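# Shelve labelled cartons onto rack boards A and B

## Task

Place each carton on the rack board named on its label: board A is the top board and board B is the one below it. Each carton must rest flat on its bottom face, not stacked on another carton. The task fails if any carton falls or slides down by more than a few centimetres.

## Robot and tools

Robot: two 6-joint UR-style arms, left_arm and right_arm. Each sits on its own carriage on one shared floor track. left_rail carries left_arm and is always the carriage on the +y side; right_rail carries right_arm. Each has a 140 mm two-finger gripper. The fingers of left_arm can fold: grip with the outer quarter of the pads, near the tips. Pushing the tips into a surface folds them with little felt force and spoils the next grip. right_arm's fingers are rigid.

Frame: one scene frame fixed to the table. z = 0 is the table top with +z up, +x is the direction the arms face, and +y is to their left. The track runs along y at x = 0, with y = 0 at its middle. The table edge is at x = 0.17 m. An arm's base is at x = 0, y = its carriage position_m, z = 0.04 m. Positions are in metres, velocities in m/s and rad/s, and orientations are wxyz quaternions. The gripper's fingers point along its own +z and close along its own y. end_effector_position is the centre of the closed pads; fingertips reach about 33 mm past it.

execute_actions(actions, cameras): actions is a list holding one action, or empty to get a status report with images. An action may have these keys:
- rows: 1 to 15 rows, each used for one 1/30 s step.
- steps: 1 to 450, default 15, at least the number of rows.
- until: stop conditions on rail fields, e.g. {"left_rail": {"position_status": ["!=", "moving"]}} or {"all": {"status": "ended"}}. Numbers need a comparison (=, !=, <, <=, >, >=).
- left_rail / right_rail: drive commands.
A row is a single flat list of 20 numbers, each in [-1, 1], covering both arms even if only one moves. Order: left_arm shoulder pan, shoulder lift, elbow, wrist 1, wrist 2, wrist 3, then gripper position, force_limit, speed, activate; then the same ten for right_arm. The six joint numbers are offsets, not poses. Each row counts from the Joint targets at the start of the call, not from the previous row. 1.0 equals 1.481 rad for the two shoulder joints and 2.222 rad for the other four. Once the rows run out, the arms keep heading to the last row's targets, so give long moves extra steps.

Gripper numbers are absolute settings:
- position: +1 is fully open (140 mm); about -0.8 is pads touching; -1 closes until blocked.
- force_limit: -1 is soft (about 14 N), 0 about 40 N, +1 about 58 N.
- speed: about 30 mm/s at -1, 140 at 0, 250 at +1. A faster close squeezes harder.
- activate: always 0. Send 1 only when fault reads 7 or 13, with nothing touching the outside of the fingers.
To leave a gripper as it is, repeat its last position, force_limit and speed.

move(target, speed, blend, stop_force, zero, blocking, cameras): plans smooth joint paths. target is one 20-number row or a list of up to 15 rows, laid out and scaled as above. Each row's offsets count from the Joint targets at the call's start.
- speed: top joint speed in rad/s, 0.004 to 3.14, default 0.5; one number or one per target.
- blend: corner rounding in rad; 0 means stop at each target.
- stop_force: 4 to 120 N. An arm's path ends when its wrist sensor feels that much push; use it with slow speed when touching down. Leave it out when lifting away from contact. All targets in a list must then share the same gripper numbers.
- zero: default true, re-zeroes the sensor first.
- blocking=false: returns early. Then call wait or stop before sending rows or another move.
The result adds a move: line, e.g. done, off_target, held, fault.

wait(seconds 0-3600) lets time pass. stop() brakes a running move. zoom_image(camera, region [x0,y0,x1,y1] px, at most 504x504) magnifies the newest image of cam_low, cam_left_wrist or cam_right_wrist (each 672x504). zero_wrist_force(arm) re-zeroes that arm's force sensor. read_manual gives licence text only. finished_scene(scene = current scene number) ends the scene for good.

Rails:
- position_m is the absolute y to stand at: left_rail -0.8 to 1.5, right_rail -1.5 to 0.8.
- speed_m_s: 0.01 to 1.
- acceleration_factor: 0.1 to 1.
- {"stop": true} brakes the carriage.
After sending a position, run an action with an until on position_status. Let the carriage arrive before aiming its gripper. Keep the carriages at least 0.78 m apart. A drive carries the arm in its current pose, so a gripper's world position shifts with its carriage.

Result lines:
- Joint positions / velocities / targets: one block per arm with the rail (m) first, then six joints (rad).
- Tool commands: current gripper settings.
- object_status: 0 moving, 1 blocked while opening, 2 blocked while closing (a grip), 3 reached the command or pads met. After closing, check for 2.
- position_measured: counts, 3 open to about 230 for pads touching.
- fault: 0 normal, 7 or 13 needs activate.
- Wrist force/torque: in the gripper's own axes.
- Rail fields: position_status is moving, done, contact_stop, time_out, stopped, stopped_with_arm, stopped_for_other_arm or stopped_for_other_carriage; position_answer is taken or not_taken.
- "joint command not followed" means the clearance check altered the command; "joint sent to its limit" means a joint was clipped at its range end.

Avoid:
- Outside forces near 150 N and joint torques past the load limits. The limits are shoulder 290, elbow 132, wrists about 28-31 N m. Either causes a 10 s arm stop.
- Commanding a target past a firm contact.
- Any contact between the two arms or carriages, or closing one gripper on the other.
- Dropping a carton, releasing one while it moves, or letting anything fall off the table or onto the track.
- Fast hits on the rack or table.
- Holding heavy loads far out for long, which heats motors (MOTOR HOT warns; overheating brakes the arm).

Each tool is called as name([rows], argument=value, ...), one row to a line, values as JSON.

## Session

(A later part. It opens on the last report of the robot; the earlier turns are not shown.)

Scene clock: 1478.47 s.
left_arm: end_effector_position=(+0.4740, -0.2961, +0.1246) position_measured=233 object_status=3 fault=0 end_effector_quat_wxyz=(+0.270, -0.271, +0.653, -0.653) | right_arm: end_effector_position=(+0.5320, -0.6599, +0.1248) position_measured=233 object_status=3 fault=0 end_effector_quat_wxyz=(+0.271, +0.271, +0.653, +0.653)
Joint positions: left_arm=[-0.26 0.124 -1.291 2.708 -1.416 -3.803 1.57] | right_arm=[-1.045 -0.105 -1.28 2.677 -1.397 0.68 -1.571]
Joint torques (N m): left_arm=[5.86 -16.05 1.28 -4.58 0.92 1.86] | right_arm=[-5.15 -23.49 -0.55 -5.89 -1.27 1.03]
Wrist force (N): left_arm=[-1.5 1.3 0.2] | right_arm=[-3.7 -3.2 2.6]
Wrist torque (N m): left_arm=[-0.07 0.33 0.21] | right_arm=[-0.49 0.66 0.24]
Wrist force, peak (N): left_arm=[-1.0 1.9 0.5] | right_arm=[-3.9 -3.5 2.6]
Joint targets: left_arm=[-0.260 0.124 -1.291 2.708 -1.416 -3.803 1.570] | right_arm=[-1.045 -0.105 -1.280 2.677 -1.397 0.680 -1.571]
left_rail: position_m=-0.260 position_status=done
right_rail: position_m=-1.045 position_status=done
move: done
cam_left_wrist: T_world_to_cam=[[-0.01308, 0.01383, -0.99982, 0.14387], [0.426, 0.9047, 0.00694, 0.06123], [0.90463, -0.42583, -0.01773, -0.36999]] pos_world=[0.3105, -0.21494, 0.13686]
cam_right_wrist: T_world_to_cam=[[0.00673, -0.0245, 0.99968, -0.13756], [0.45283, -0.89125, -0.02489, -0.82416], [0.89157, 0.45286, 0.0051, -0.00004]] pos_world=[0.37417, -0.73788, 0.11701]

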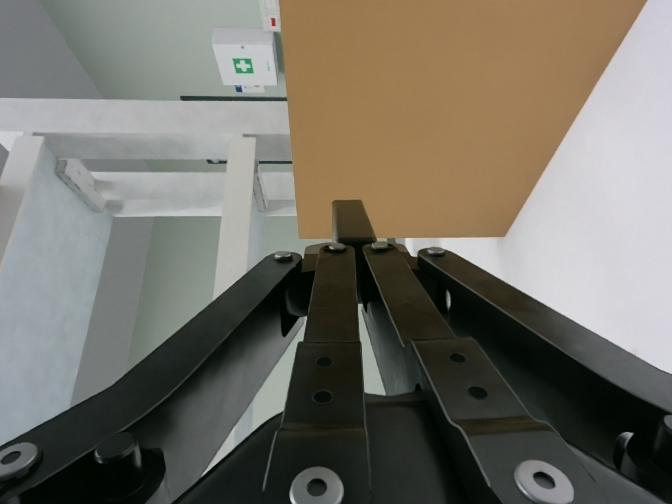

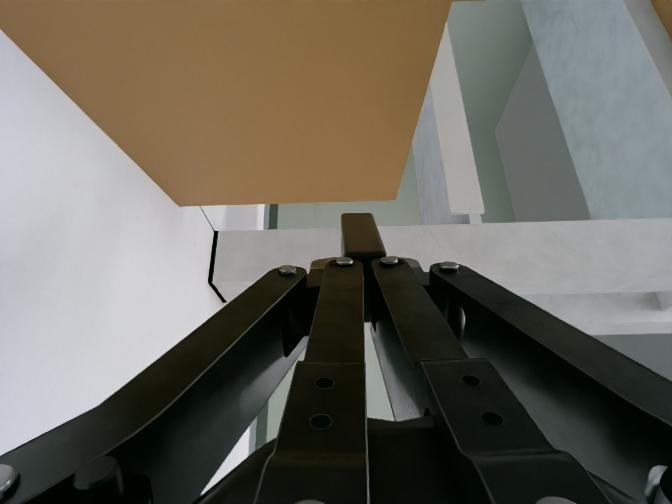

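move(target=[-0.1844,-0.0161,0.0345,-0.0238,-0.1229,0,-1,-1,0,0,0.1371,0.0052,-0.0095,0.0061,0.0914,0,-1,-1,0,0], speed=0.12, stop_force=48, cameras=["cam_left_wrist","cam_right_wrist"])

Scene clock: 1493.67 s.
left_arm: end_effector_position=(+0.4780, -0.3418, +0.1244) position_measured=233 object_status=3 fault=0 end_effector_quat_wxyz=(+0.270, -0.271, +0.653, -0.653) | right_arm: end_effector_position=(+0.5172, -0.6199, +0.1248) position_measured=233 object_status=3 fault=0 end_effector_quat_wxyz=(+0.271, +0.271, +0.653, +0.653)
Joint positions: left_arm=[-0.26 -0.066 -1.307 2.761 -1.452 -3.994 1.57] | right_arm=[-1.045 0.037 -1.275 2.662 -1.387 0.823 -1.571]
Joint torques (N m): left_arm=[-6.95 -12.58 -25.56 0.53 13.25 2.37] | right_arm=[12.54 -47.41 6.12 -4.34 -21.15 0.98]
Wrist force (N): left_arm=[-25.8 -1.3 -32.7] | right_arm=[-42.5 -2.1 -17.3]
Wrist torque (N m): left_arm=[0.01 -0.26 0.18] | right_arm=[-0.48 -0.11 0.27]
Wrist force, peak (N): left_arm=[-37.0 -9.3 -56.7] | right_arm=[-59.5 -2.6 -37.9]
Joint targets: left_arm=[-0.260 -0.066 -1.307 2.761 -1.452 -3.994 1.570] | right_arm=[-1.045 0.037 -1.275 2.662 -1.387 0.823 -1.571]
left_rail: position_m=-0.260 position_status=done
right_rail: position_m=-1.045 position_status=done
move: contact (left_arm, right_arm); left_arm: the shoulder pan is farthest, 0.083 rad from its target; right_arm: the shoulder pan is farthest, 0.061 rad from its target
cam_left_wrist: T_world_to_cam=[[-0.01314, 0.01418, -0.99981, 0.14446], [0.4258, 0.90479, 0.00723, 0.10096], [0.90472, -0.42563, -0.01793, -0.39293]] pos_world=[0.3144, -0.26064, 0.13666]
cam_right_wrist: T_world_to_cam=[[0.0068, -0.02446, 0.99968, -0.13638], [0.45243, -0.89145, -0.02489, -0.78168], [0.89177, 0.45246, 0.005, -0.00525]] pos_world=[0.35927, -0.69779, 0.1169]

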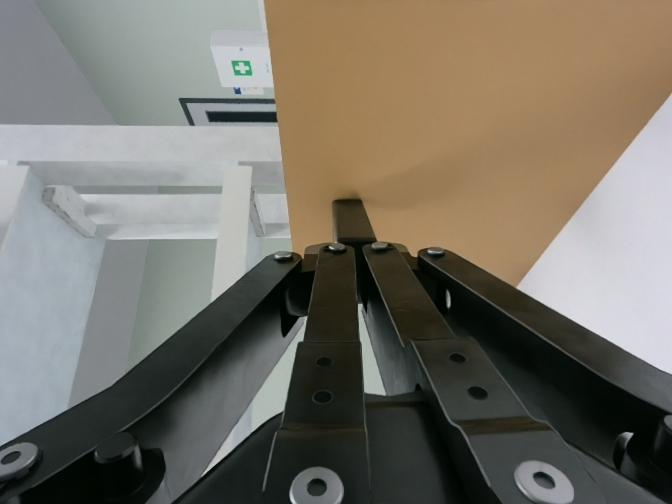

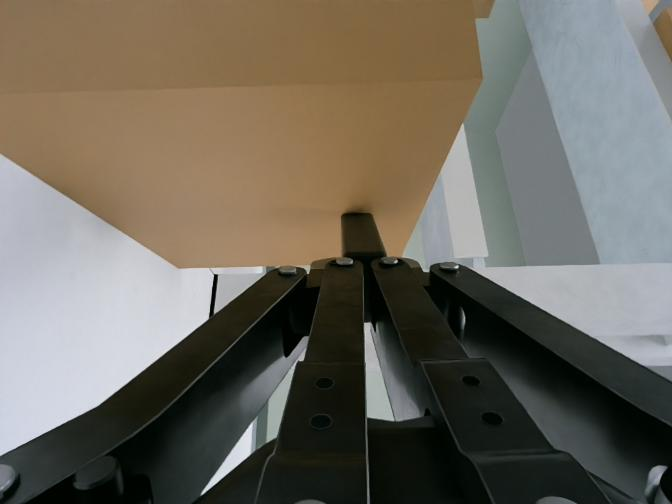

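move(target=[-0.0131,-0.0007,0.0018,-0.0013,-0.0087,0,-1,-1,0,0,0.0107,0.0009,-0.0017,0.0010,0.0071,0,-1,-1,0,0], speed=0.02, stop_force=74, zero=false)

Scene clock: 1505.23 s.
left_arm: end_effector_position=(+0.4782, -0.3427, +0.1243) position_measured=233 object_status=3 fault=0 end_effector_quat_wxyz=(+0.270, -0.272, +0.653, -0.653) | right_arm: end_effector_position=(+0.5170, -0.6189, +0.1248) position_measured=233 object_status=3 fault=0 end_effector_quat_wxyz=(+0.271, +0.271, +0.653, +0.653)
Joint positions: left_arm=[-0.26 -0.07 -1.307 2.762 -1.453 -3.998 1.57] | right_arm=[-1.045 0.041 -1.274 2.661 -1.387 0.827 -1.571]
Joint torques (N m): left_arm=[-14.95 -13.5 -28.85 0.45 19.99 2.14] | right_arm=[26.03 -49.72 5.62 -3.96 -30.33 1.03]
Wrist force (N): left_arm=[-38.1 -9.0 -55.4] | right_arm=[-62.1 -2.7 -34.7]
Wrist torque (N m): left_arm=[0.23 -0.55 0.09] | right_arm=[-0.43 -0.45 0.26]
Wrist force, peak (N): left_arm=[-40.1 -14.2 -64.8] | right_arm=[-65.7 -4.6 -42.3]
Joint targets: left_arm=[-0.260 -0.070 -1.307 2.762 -1.453 -3.998 1.570] | right_arm=[-1.045 0.041 -1.275 2.661 -1.387 0.827 -1.571]
left_rail: position_m=-0.260 position_status=done
right_rail: position_m=-1.045 position_status=done
move: contact (left_arm, right_arm); left_arm: the shoulder pan is farthest, 0.015 rad from its target; right_arm: the shoulder pan is farthest, 0.012 rad from its target

move([
  [0,-0.1210,-0.0067,0.0874,0,0,-1,-1,0,0,0,-0.0960,-0.0050,0.0690,0,0,-1,-1,0,0],
  [0,-0.2311,-0.0188,0.1728,0,0,-1,-1,0,0,0,-0.1861,-0.0151,0.1391,0,0,-1,-1,0,0],
  [0,-0.4044,-0.0585,0.3280,0,0,-1,-1,0,0,0,-0.3377,-0.0491,0.2742,0,0,-1,-1,0,0],
  [0,-0.5090,-0.1124,0.4516,0,0,-1,-1,0,0,0,-0.4398,-0.0974,0.3905,0,0,-1,-1,0,0],
], speed=0.15, blend=[0.02,0.03,0.03,0], cameras=["cam_right_wrist","cam_left_wrist"])

Scene clock: 1540.60 s.
left_arm: end_effector_position=(+0.4782, -0.3427, +0.3917) position_measured=233 object_status=3 fault=0 end_effector_quat_wxyz=(+0.270, -0.271, +0.653, -0.653) | right_arm: end_effector_position=(+0.5169, -0.6189, +0.3917) position_measured=233 object_status=3 fault=0 end_effector_quat_wxyz=(+0.271, +0.271, +0.653, +0.653)
Joint positions: left_arm=[-0.26 -0.07 -2.061 2.512 -0.45 -3.998 1.57] | right_arm=[-1.045 0.041 -1.926 2.445 -0.519 0.827 -1.571]
Joint torques (N m): left_arm=[-41.31 -25.44 -70.47 -1.68 14.7 1.97] | right_arm=[37.72 -27.91 -48.5 0.36 -12.15 0.78]
Wrist force (N): left_arm=[-38.3 9.6 -51.6] | right_arm=[-58.1 -11.5 -32.8]
Wrist torque (N m): left_arm=[-0.29 -0.62 0.28] | right_arm=[-0.41 -0.40 0.20]
Wrist force, peak (N): left_arm=[-44.7 9.2 -60.1] | right_arm=[-66.7 -11.5 -38.7]
Joint targets: left_arm=[-0.260 -0.070 -2.061 2.512 -0.450 -3.998 1.570] | right_arm=[-1.045 0.041 -1.926 2.445 -0.519 0.827 -1.571]
left_rail: position_m=-0.260 position_status=done
right_rail: position_m=-1.045 position_status=done
move: done
cam_left_wrist: T_world_to_cam=[[-0.01305, 0.01413, -0.99982, 0.41179], [0.4256, 0.90488, 0.00723, 0.09994], [0.90482, -0.42543, -0.01783, -0.38876]] pos_world=[0.3146, -0.26164, 0.40406]
cam_right_wrist: T_world_to_cam=[[0.00644, -0.02442, 0.99968, -0.40301], [0.45224, -0.89155, -0.02469, -0.77409], [0.89187, 0.45226, 0.0053, -0.00706]] pos_world=[0.35897, -0.69679, 0.38381]
Images, in order (width x height): cam_left_wrist 672x504, cam_right_wrist 672x504.

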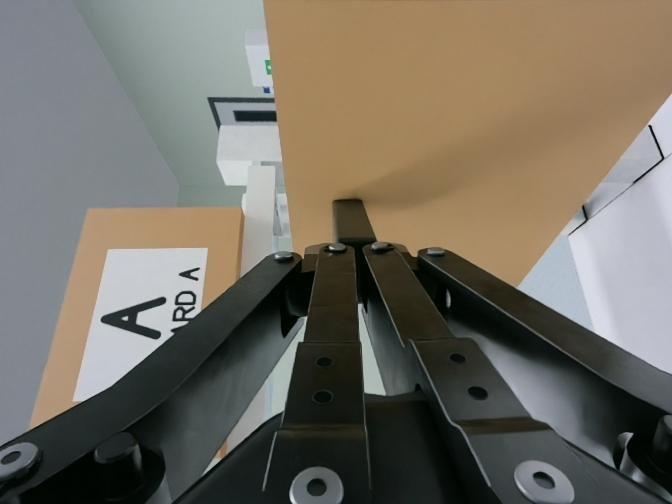

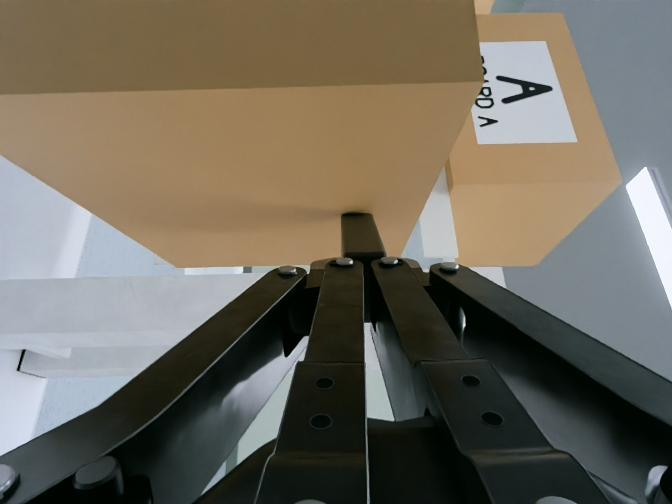

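move([
  [0.1847,0.1088,-0.0390,-0.0335,0.1231,0,-1,-1,0,0,0.1514,0.0760,-0.0341,-0.0166,0.1009,0,-1,-1,0,0],
  [0.3150,0.2069,-0.0836,-0.0543,0.2099,0,-1,-1,0,0,0.2714,0.1529,-0.0733,-0.0286,0.1809,0,-1,-1,0,0],
  [0.4097,0.2949,-0.1333,-0.0632,0.2731,0,-1,-1,0,0,0.3653,0.2266,-0.1177,-0.0333,0.2435,0,-1,-1,0,0],
], speed=0.17, blend=[0.03,0.03,0], cameras=["cam_right_wrist","cam_left_wrist"])

Scene clock: 1589.10 s.
left_arm: end_effector_position=(+0.5312, -0.1254, +0.3938) position_measured=233 object_status=3 fault=0 end_effector_quat_wxyz=(+0.270, -0.272, +0.653, -0.653) | right_arm: end_effector_position=(+0.5312, -0.4051, +0.3938) position_measured=233 object_status=3 fault=0 end_effector_quat_wxyz=(+0.271, +0.271, +0.653, +0.653)
Joint positions: left_arm=[-0.26 0.537 -1.625 2.216 -0.59 -3.391 1.57] | right_arm=[-1.045 0.582 -1.59 2.184 -0.593 1.368 -1.571]
Joint torques (N m): left_arm=[-16.57 -21.88 -43.29 -0.47 21.33 2.01] | right_arm=[38.99 -30.51 -64.12 -16.66 -5 0.84]
Wrist force (N): left_arm=[-40.4 7.9 -37.7] | right_arm=[-43.3 -12.2 -34.1]
Wrist torque (N m): left_arm=[-0.29 -0.78 0.31] | right_arm=[-0.43 -0.17 0.15]
Wrist force, peak (N): left_arm=[-54.9 8.3 -69.3] | right_arm=[-76.8 -11.8 -47.6]
Joint targets: left_arm=[-0.260 0.537 -1.625 2.216 -0.590 -3.391 1.570] | right_arm=[-1.045 0.582 -1.590 2.184 -0.593 1.368 -1.571]
left_rail: position_m=-0.260 position_status=done
right_rail: position_m=-1.045 position_status=done
move: done
cam_left_wrist: T_world_to_cam=[[-0.01307, 0.01315, -0.99983, 0.41128], [0.42558, 0.9049, 0.00634, -0.11889], [0.90483, -0.42542, -0.01742, -0.34441]] pos_world=[0.3676, -0.04434, 0.40596]
cam_right_wrist: T_world_to_cam=[[0.00649, -0.02428, 0.99968, -0.40004], [0.45236, -0.8915, -0.02459, -0.59008], [0.89181, 0.45238, 0.0052, -0.11645]] pos_world=[0.37337, -0.48309, 0.38601]
Images, in order (width x height): cam_left_wrist 672x504, cam_right_wrist 672x504.

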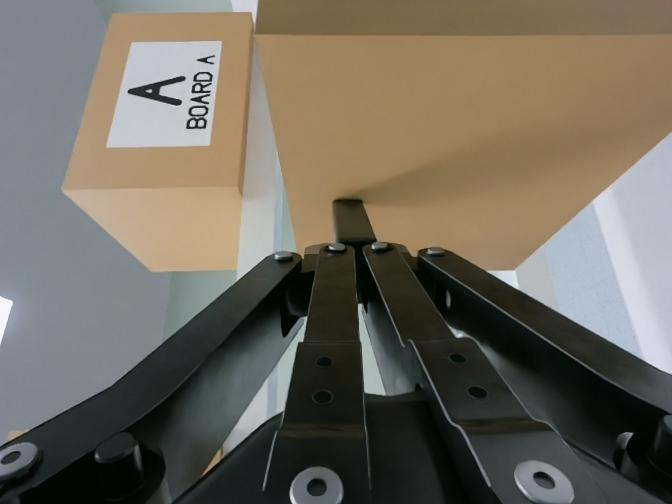

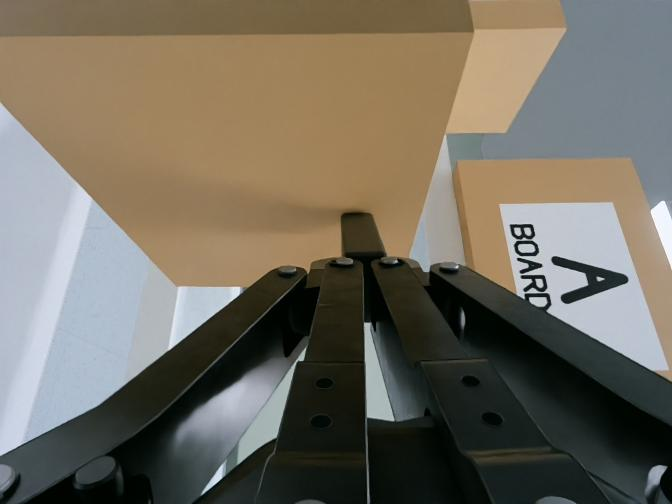

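move([
  [-0.0507,0.0555,-0.0383,0.0013,-0.0338,0,-1,-1,0,0,-0.0524,0.0521,-0.0375,0.0027,-0.0349,0,-1,-1,0,0],
  [-0.0906,0.1150,-0.0816,0.0050,-0.0604,0,-1,-1,0,0,-0.0944,0.1089,-0.0801,0.0075,-0.0629,0,-1,-1,0,0],
  [-0.1223,0.1756,-0.1303,0.0133,-0.0815,0,-1,-1,0,0,-0.1280,0.1673,-0.1282,0.0167,-0.0853,0,-1,-1,0,0],
], speed=0.09, blend=[0.02,0.02,0], stop_force=25, cameras=["cam_right_wrist","cam_left_wrist"])

Scene clock: 1598.13 s.
left_arm: end_effector_position=(+0.7512, -0.1254, +0.3956) position_measured=233 object_status=3 fault=0 end_effector_quat_wxyz=(+0.270, -0.272, +0.653, -0.653) | right_arm: end_effector_position=(+0.7511, -0.4049, +0.3958) position_measured=233 object_status=3 fault=0 end_effector_quat_wxyz=(+0.271, +0.271, +0.653, +0.653)
Joint positions: left_arm=[-0.26 0.356 -1.364 1.927 -0.56 -3.572 1.57] | right_arm=[-1.045 0.392 -1.343 1.899 -0.556 1.178 -1.571]
Joint torques (N m): left_arm=[-55.4 -52.56 -49.93 2.6 6.18 2.01] | right_arm=[23.55 -56.06 -60.04 -3.16 -20.58 0.73]
Wrist force (N): left_arm=[-38.2 8.0 -36.2] | right_arm=[-41.5 -12.0 -32.9]
Wrist torque (N m): left_arm=[-0.32 -0.76 0.29] | right_arm=[-0.38 -0.06 0.20]
Wrist force, peak (N): left_arm=[-40.1 7.9 -37.7] | right_arm=[-43.8 -13.0 -34.4]
Joint targets: left_arm=[-0.260 0.356 -1.364 1.927 -0.560 -3.572 1.570] | right_arm=[-1.045 0.392 -1.343 1.899 -0.556 1.178 -1.571]
left_rail: position_m=-0.260 position_status=done
right_rail: position_m=-1.045 position_status=done
move: done
cam_left_wrist: T_world_to_cam=[[-0.0133, 0.01337, -0.99982, 0.41619], [0.42558, 0.9049, 0.00644, -0.21267], [0.90482, -0.42542, -0.01772, -0.54327]] pos_world=[0.5876, -0.04424, 0.40786]
cam_right_wrist: T_world_to_cam=[[0.00662, -0.02433, 0.99968, -0.40345], [0.45224, -0.89155, -0.02469, -0.68911], [0.89187, 0.45226, 0.0051, -0.31267]] pos_world=[0.59317, -0.48279, 0.38791]
Images, in order (width x height): cam_left_wrist 672x504, cam_right_wrist 672x504.

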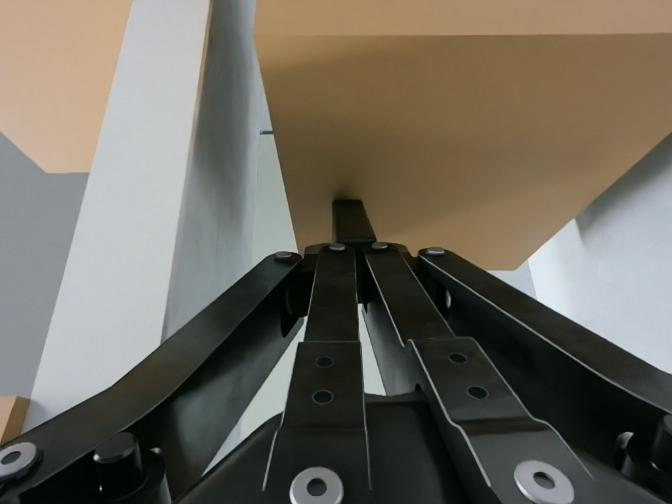

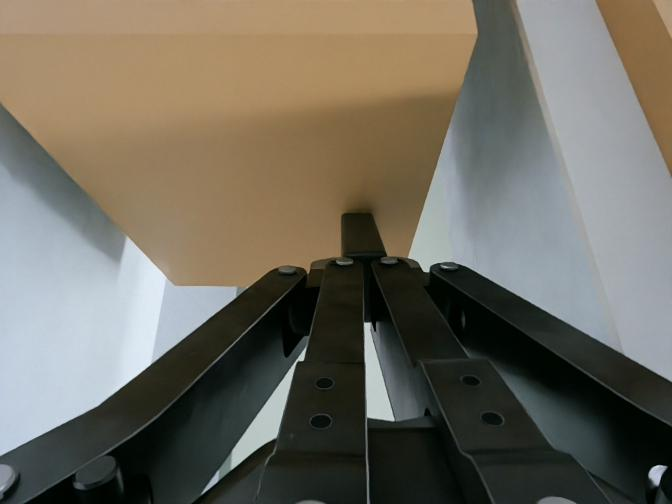

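move(target=[0,0.0130,0.0078,-0.0165,0,0,-1,-1,0,0,0,0.0128,0.0078,-0.0163,0,0,-1,-1,0,0], speed=0.03, stop_force=15)

move(target=[0,0.0166,0.0088,-0.0198,0,0,-1,-1,0,0,0,0.0162,0.0086,-0.0194,0,0,-1,-1,0,0], speed=0.015, stop_force=12, cameras=["cam_right_wrist","cam_left_wrist"])

Scene clock: 1614.17 s.
left_arm: end_effector_position=(+0.7513, -0.1253, +0.3756) position_measured=233 object_status=3 fault=0 end_effector_quat_wxyz=(+0.270, -0.272, +0.653, -0.653) | right_arm: end_effector_position=(+0.7511, -0.4050, +0.3756) position_measured=233 object_status=3 fault=0 end_effector_quat_wxyz=(+0.271, +0.271, +0.653, +0.653)
Joint positions: left_arm=[-0.26 0.356 -1.345 1.944 -0.597 -3.572 1.57] | right_arm=[-1.045 0.392 -1.324 1.916 -0.592 1.178 -1.571]
Joint torques (N m): left_arm=[-52.35 -51.53 -26.25 -2.32 11.14 2.05] | right_arm=[47.02 -57.71 -43.92 -14.91 -20.13 0.72]
Wrist force (N): left_arm=[-43.4 7.7 -41.5] | right_arm=[-47.6 -11.7 -37.6]
Wrist torque (N m): left_arm=[-0.29 -0.99 0.31] | right_arm=[-0.37 -0.18 0.17]
Wrist force, peak (N): left_arm=[-44.3 7.8 -42.3] | right_arm=[-48.5 -12.4 -38.3]
Joint targets: left_arm=[-0.260 0.356 -1.345 1.944 -0.597 -3.572 1.570] | right_arm=[-1.045 0.392 -1.324 1.916 -0.592 1.178 -1.571]
left_rail: position_m=-0.260 position_status=done
right_rail: position_m=-1.045 position_status=done
move: done

Scene clock: 1617.07 s.
left_arm: end_effector_position=(+0.7514, -0.1253, +0.3638) position_measured=233 object_status=3 fault=0 end_effector_quat_wxyz=(+0.270, -0.272, +0.653, -0.653) | right_arm: end_effector_position=(+0.7513, -0.4049, +0.3688) position_measured=233 object_status=3 fault=0 end_effector_quat_wxyz=(+0.271, +0.271, +0.653, +0.653)
Joint positions: left_arm=[-0.26 0.356 -1.333 1.954 -0.619 -3.572 1.57] | right_arm=[-1.045 0.392 -1.317 1.921 -0.605 1.178 -1.571]
Joint torques (N m): left_arm=[-53.62 -91.5 -48.47 1.49 15.01 2.3] | right_arm=[46.73 -70.46 -50.43 -0.72 -20.22 0.97]
Wrist force (N): left_arm=[-38.8 8.3 -37.9] | right_arm=[-45.0 0.6 -36.2]
Wrist torque (N m): left_arm=[-0.36 -0.78 0.26] | right_arm=[-0.62 -0.10 0.29]
Wrist force, peak (N): left_arm=[-47.2 4.0 -45.1] | right_arm=[-47.9 -12.4 -37.9]
Joint targets: left_arm=[-0.260 0.356 -1.333 1.954 -0.619 -3.572 1.570] | right_arm=[-1.045 0.392 -1.317 1.921 -0.605 1.178 -1.571]
left_rail: position_m=-0.260 position_status=done
right_rail: position_m=-1.045 position_status=done
move: contact (left_arm, right_arm); left_arm: the wrist 1 is farthest, 0.022 rad from its target; right_arm: the wrist 1 is farthest, 0.030 rad from its target
cam_left_wrist: T_world_to_cam=[[-0.01326, 0.01346, -0.99982, 0.38438], [0.42559, 0.90489, 0.00654, -0.21254], [0.90482, -0.42542, -0.01772, -0.54392]] pos_world=[0.5877, -0.04424, 0.37606]
cam_right_wrist: T_world_to_cam=[[0.00631, -0.02438, 0.99968, -0.3763], [0.45225, -0.89155, -0.02459, -0.6899], [0.89187, 0.45226, 0.0054, -0.31281]] pos_world=[0.59337, -0.48279, 0.36091]
Images, in order (width x height): cam_left_wrist 672x504, cam_right_wrist 672x504.

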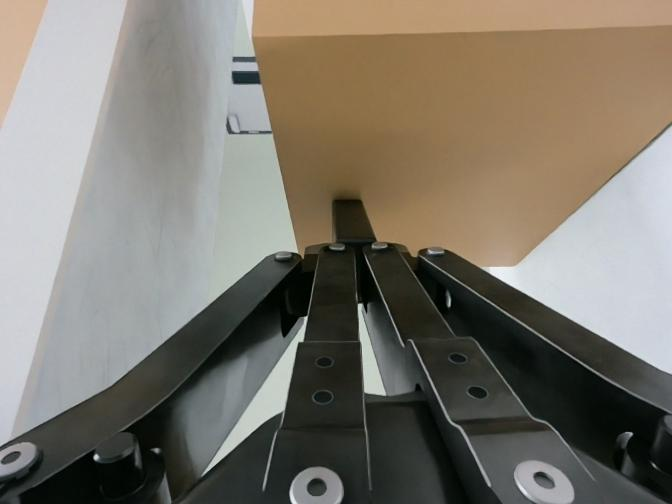

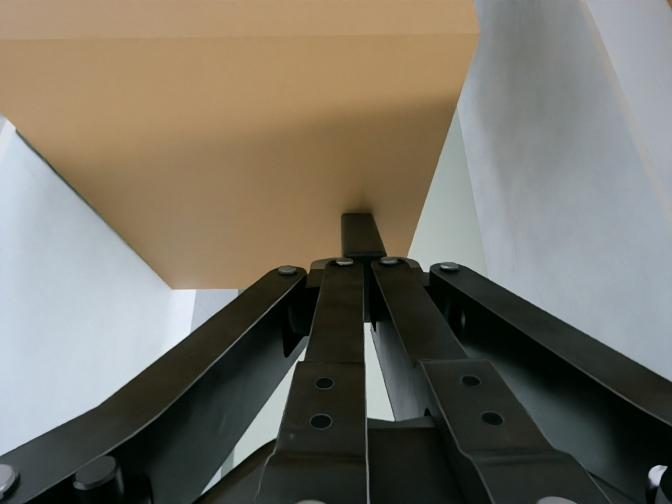

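move(target=[0,0.0084,0.0041,-0.0097,0,0,-1,-1,0,0,0,0,0,0,0,0,-1,-1,0,0], speed=0.012, stop_force=8, cameras=["cam_right_wrist","cam_left_wrist"])

Scene clock: 1634.67 s.
left_arm: end_effector_position=(+0.7514, -0.1253, +0.3636) position_measured=233 object_status=3 fault=0 end_effector_quat_wxyz=(+0.270, -0.271, +0.653, -0.653) | right_arm: end_effector_position=(+0.7513, -0.4049, +0.3688) position_measured=233 object_status=3 fault=0 end_effector_quat_wxyz=(+0.271, +0.271, +0.653, +0.653)
Joint positions: left_arm=[-0.26 0.356 -1.333 1.954 -0.62 -3.572 1.57] | right_arm=[-1.045 0.392 -1.317 1.921 -0.605 1.178 -1.571]
Joint torques (N m): left_arm=[-51.9 -87.67 -46.49 1.67 14.51 1.85] | right_arm=[31.24 -69.97 -47.16 -2.75 -20.14 0.98]
Wrist force (N): left_arm=[-37.9 3.4 -39.6] | right_arm=[-44.2 0.3 -34.8]
Wrist torque (N m): left_arm=[-0.18 -0.71 0.20] | right_arm=[-0.67 -0.11 0.29]
Wrist force, peak (N): left_arm=[-38.0 -4.0 -42.0] | right_arm=[-45.1 -0.3 -36.3]
Joint targets: left_arm=[-0.260 0.356 -1.333 1.954 -0.620 -3.572 1.570] | right_arm=[-1.045 0.392 -1.317 1.921 -0.605 1.178 -1.571]
left_rail: position_m=-0.260 position_status=done
right_rail: position_m=-1.045 position_status=done
move: contact (left_arm); left_arm: the wrist 1 is farthest, 0.021 rad from its target
cam_left_wrist: T_world_to_cam=[[-0.01273, 0.01365, -0.99983, 0.38388], [0.42559, 0.90489, 0.00694, -0.21283], [0.90483, -0.42543, -0.01733, -0.54412]] pos_world=[0.5878, -0.04414, 0.37586]
cam_right_wrist: T_world_to_cam=[[0.00631, -0.02438, 0.99968, -0.3763], [0.45225, -0.89155, -0.02459, -0.6899], [0.89187, 0.45226, 0.0054, -0.31281]] pos_world=[0.59337, -0.48279, 0.36091]
Images, in order (width x height): cam_left_wrist 672x504, cam_right_wrist 672x504.

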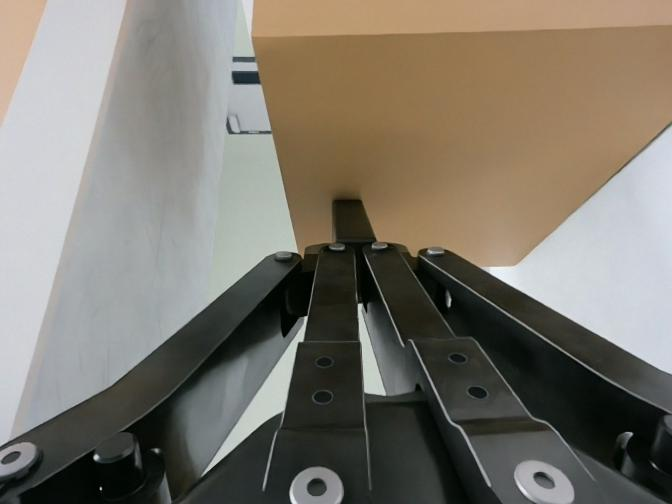

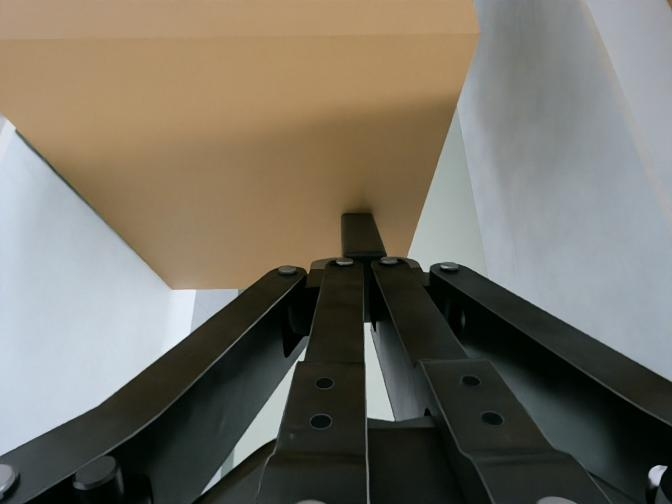

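move([
  [0.0151,0.0090,-0.0080,0.0020,0.0100,0,-1,-1,0,0,-0.0123,-0.0074,0.0065,-0.0015,-0.0082,0,-1,-1,0,0],
  [0.0569,-0.0620,0.0518,-0.0104,0.0379,0,-1,-1,0,0,0.0293,-0.0790,0.0661,-0.0134,0.0195,0,-1,-1,0,0],
  [0.0596,-0.1648,0.1268,-0.0170,0.0397,0,-1,-1,0,0,0.0620,-0.1627,0.1275,-0.0190,0.0413,0,-1,-1,0,0],
  [-0.1052,-0.2541,0.1805,-0.0112,-0.0701,0,-1,-1,0,0,-0.2645,-0.5577,0.1125,0.2597,-0.1767,0,-1,-1,0,0],
], speed=[0.05,0.25,0.3,0.4], blend=[0,0.03,0.03,0], cameras=["cam_left_wrist"])

Scene clock: 1665.07 s.
left_arm: end_effector_position=(+0.5709, -0.2561, +0.3637) position_measured=233 object_status=3 fault=0 end_effector_quat_wxyz=(+0.270, -0.271, +0.653, -0.653) | right_arm: end_effector_position=(+0.4804, -0.6299, +0.5993) position_measured=233 object_status=3 fault=0 end_effector_quat_wxyz=(+0.270, +0.271, +0.654, +0.653)
Joint positions: left_arm=[-0.26 0.2 -1.709 2.355 -0.645 -3.728 1.57] | right_arm=[-1.045 0.001 -2.143 2.171 -0.028 0.786 -1.571]
Joint torques (N m): left_arm=[-14.92 -49.45 -30.6 1.13 -3.06 2.35] | right_arm=[-14.18 -9.12 -51.59 1.56 -2.86 0.67]
Wrist force (N): left_arm=[-1.0 1.5 0.4] | right_arm=[-1.3 -7.0 2.5]
Wrist torque (N m): left_arm=[-0.01 0.25 0.21] | right_arm=[-1.39 0.10 0.19]
Wrist force, peak (N): left_arm=[-38.3 3.0 -39.8] | right_arm=[-44.3 0.0 -35.5]
Joint targets: left_arm=[-0.260 0.200 -1.709 2.355 -0.645 -3.728 1.570] | right_arm=[-1.045 0.000 -2.143 2.171 -0.028 0.786 -1.571]
left_rail: position_m=-0.260 position_status=done
right_rail: position_m=-1.045 position_status=done
move: done
cam_left_wrist: T_world_to_cam=[[-0.01255, 0.01379, -0.99983, 0.38332], [0.42568, 0.90485, 0.00714, -0.01768], [0.90479, -0.42551, -0.01723, -0.43653]] pos_world=[0.4073, -0.17504, 0.37586]

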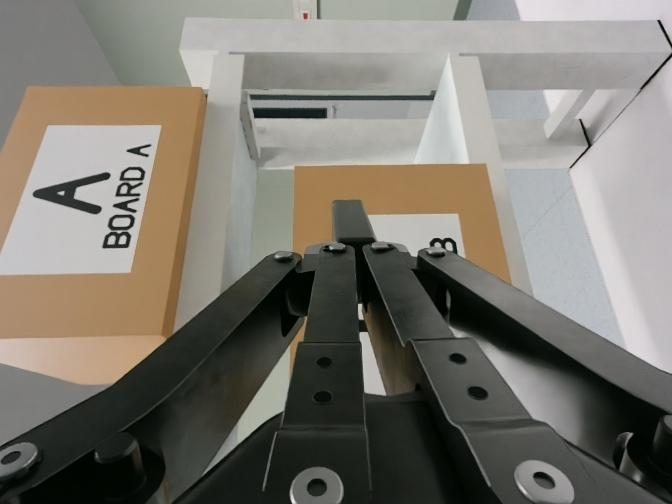

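move([
  [-0.0147,0.0485,-0.0280,-0.0044,-0.0098,0,-1,-1,0,0,0,0,0,0,0,0,-1,-1,0,0],
  [-0.0257,0.0915,-0.0552,-0.0058,-0.0171,0,-1,-1,0,0,0,0,0,0,0,0,-1,-1,0,0],
], speed=0.08, blend=[0.02,0], stop_force=28, cameras=["cam_left_wrist"])

Scene clock: 1675.10 s.
left_arm: end_effector_position=(+0.6573, -0.2563, +0.3637) position_measured=233 object_status=3 fault=0 end_effector_quat_wxyz=(+0.270, -0.271, +0.653, -0.653) | right_arm: end_effector_position=(+0.4803, -0.6299, +0.5994) position_measured=233 object_status=3 fault=0 end_effector_quat_wxyz=(+0.271, +0.271, +0.653, +0.653)
Joint positions: left_arm=[-0.26 0.162 -1.574 2.232 -0.657 -3.766 1.57] | right_arm=[-1.045 0 -2.143 2.171 -0.028 0.786 -1.571]
Joint torques (N m): left_arm=[-14.61 -15.99 -53.96 -5.12 -4.34 2.28] | right_arm=[-14.78 -10.48 -51.04 1.3 -2.76 0.55]
Wrist force (N): left_arm=[3.0 -0.7 -3.5] | right_arm=[-1.2 -7.0 2.4]
Wrist torque (N m): left_arm=[0.02 0.38 0.24] | right_arm=[-1.38 0.07 0.20]
Wrist force, peak (N): left_arm=[3.5 -0.1 -3.6] | right_arm=[-1.4 -7.3 2.5]
Joint targets: left_arm=[-0.260 0.162 -1.574 2.232 -0.657 -3.766 1.570] | right_arm=[-1.045 0.000 -2.143 2.171 -0.028 0.786 -1.571]
left_rail: position_m=-0.260 position_status=done
right_rail: position_m=-1.045 position_status=done
move: done
cam_left_wrist: T_world_to_cam=[[-0.0126, 0.01392, -0.99982, 0.38445], [0.42568, 0.90485, 0.00724, -0.05436], [0.90479, -0.42551, -0.01733, -0.51462]] pos_world=[0.4936, -0.17514, 0.37586]

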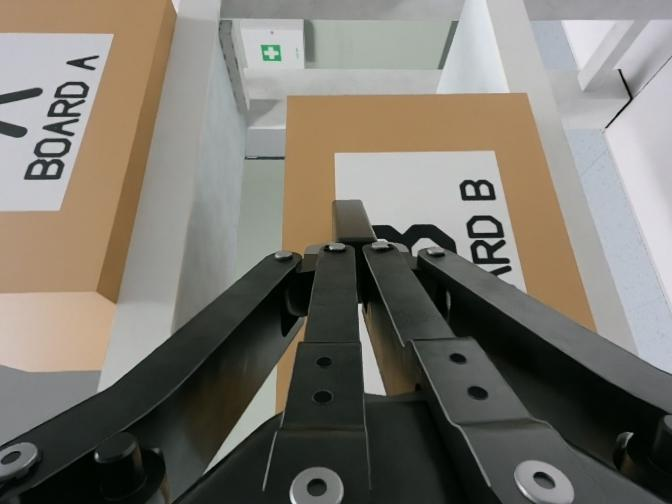

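move([
  [0.0257,-0.0915,0.0552,0.0058,0.0171,0,-1,-1,0,0,0,0,0,0,0,0,-1,-1,0,0],
  [-0.1094,-0.3842,-0.0279,0.2829,-0.0725,0,-1,-1,0,0,0,0,0,0,0,0,-1,-1,0,0],
], speed=0.4, blend=[0.02,0], cameras=["cam_low","cam_left_wrist"])

Scene clock: 1686.17 s.
left_arm: end_effector_position=(+0.4807, -0.3268, +0.6007) position_measured=233 object_status=3 fault=0 end_effector_quat_wxyz=(+0.271, -0.270, +0.653, -0.654) | right_arm: end_effector_position=(+0.4803, -0.6299, +0.5994) position_measured=233 object_status=3 fault=0 end_effector_quat_wxyz=(+0.271, +0.271, +0.653, +0.653)
Joint positions: left_arm=[-0.26 0 -2.143 2.17 -0.029 -3.927 1.57] | right_arm=[-1.045 0 -2.143 2.171 -0.028 0.786 -1.571]
Joint torques (N m): left_arm=[-15.89 -23.3 -62.95 0.56 -2.55 2.22] | right_arm=[-14.19 -10.94 -51.34 1.43 -2.84 0.81]
Wrist force (N): left_arm=[-0.6 1.4 0.1] | right_arm=[-1.0 -7.0 2.0]
Wrist torque (N m): left_arm=[-0.08 0.16 0.20] | right_arm=[-1.38 0.03 0.20]
Wrist force, peak (N): left_arm=[3.1 -1.6 -4.0] | right_arm=[-1.1 -7.4 2.2]
Joint targets: left_arm=[-0.260 0.000 -2.143 2.170 -0.029 -3.927 1.570] | right_arm=[-1.045 0.000 -2.143 2.171 -0.028 0.786 -1.571]
left_rail: position_m=-0.260 position_status=done
right_rail: position_m=-1.045 position_status=done
move: done
cam_left_wrist: T_world_to_cam=[[-0.01013, 0.01401, -0.99985, 0.61903], [0.42658, 0.90441, 0.00835, 0.08169], [0.90439, -0.42643, -0.01514, -0.38222]] pos_world=[0.3171, -0.24554, 0.61246]

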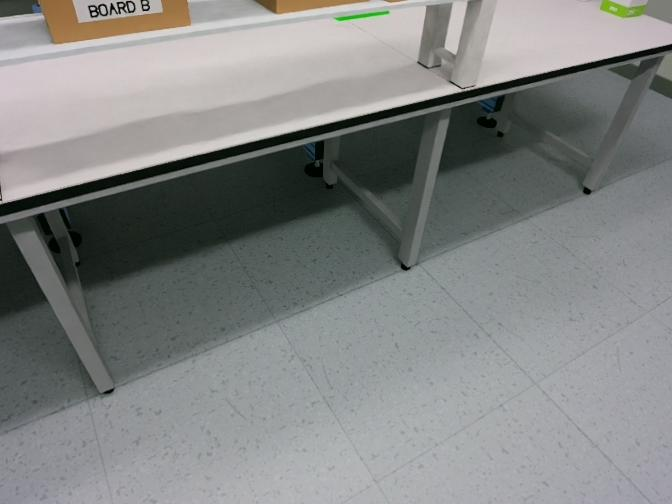

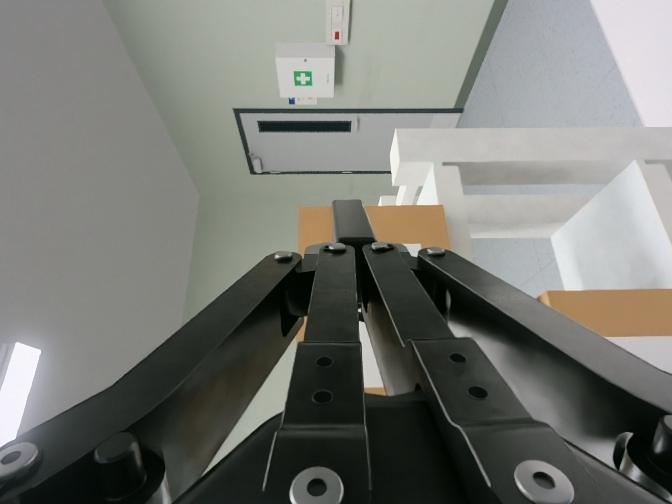

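finished_scene(scene=2)

The scene is finished: the task was done.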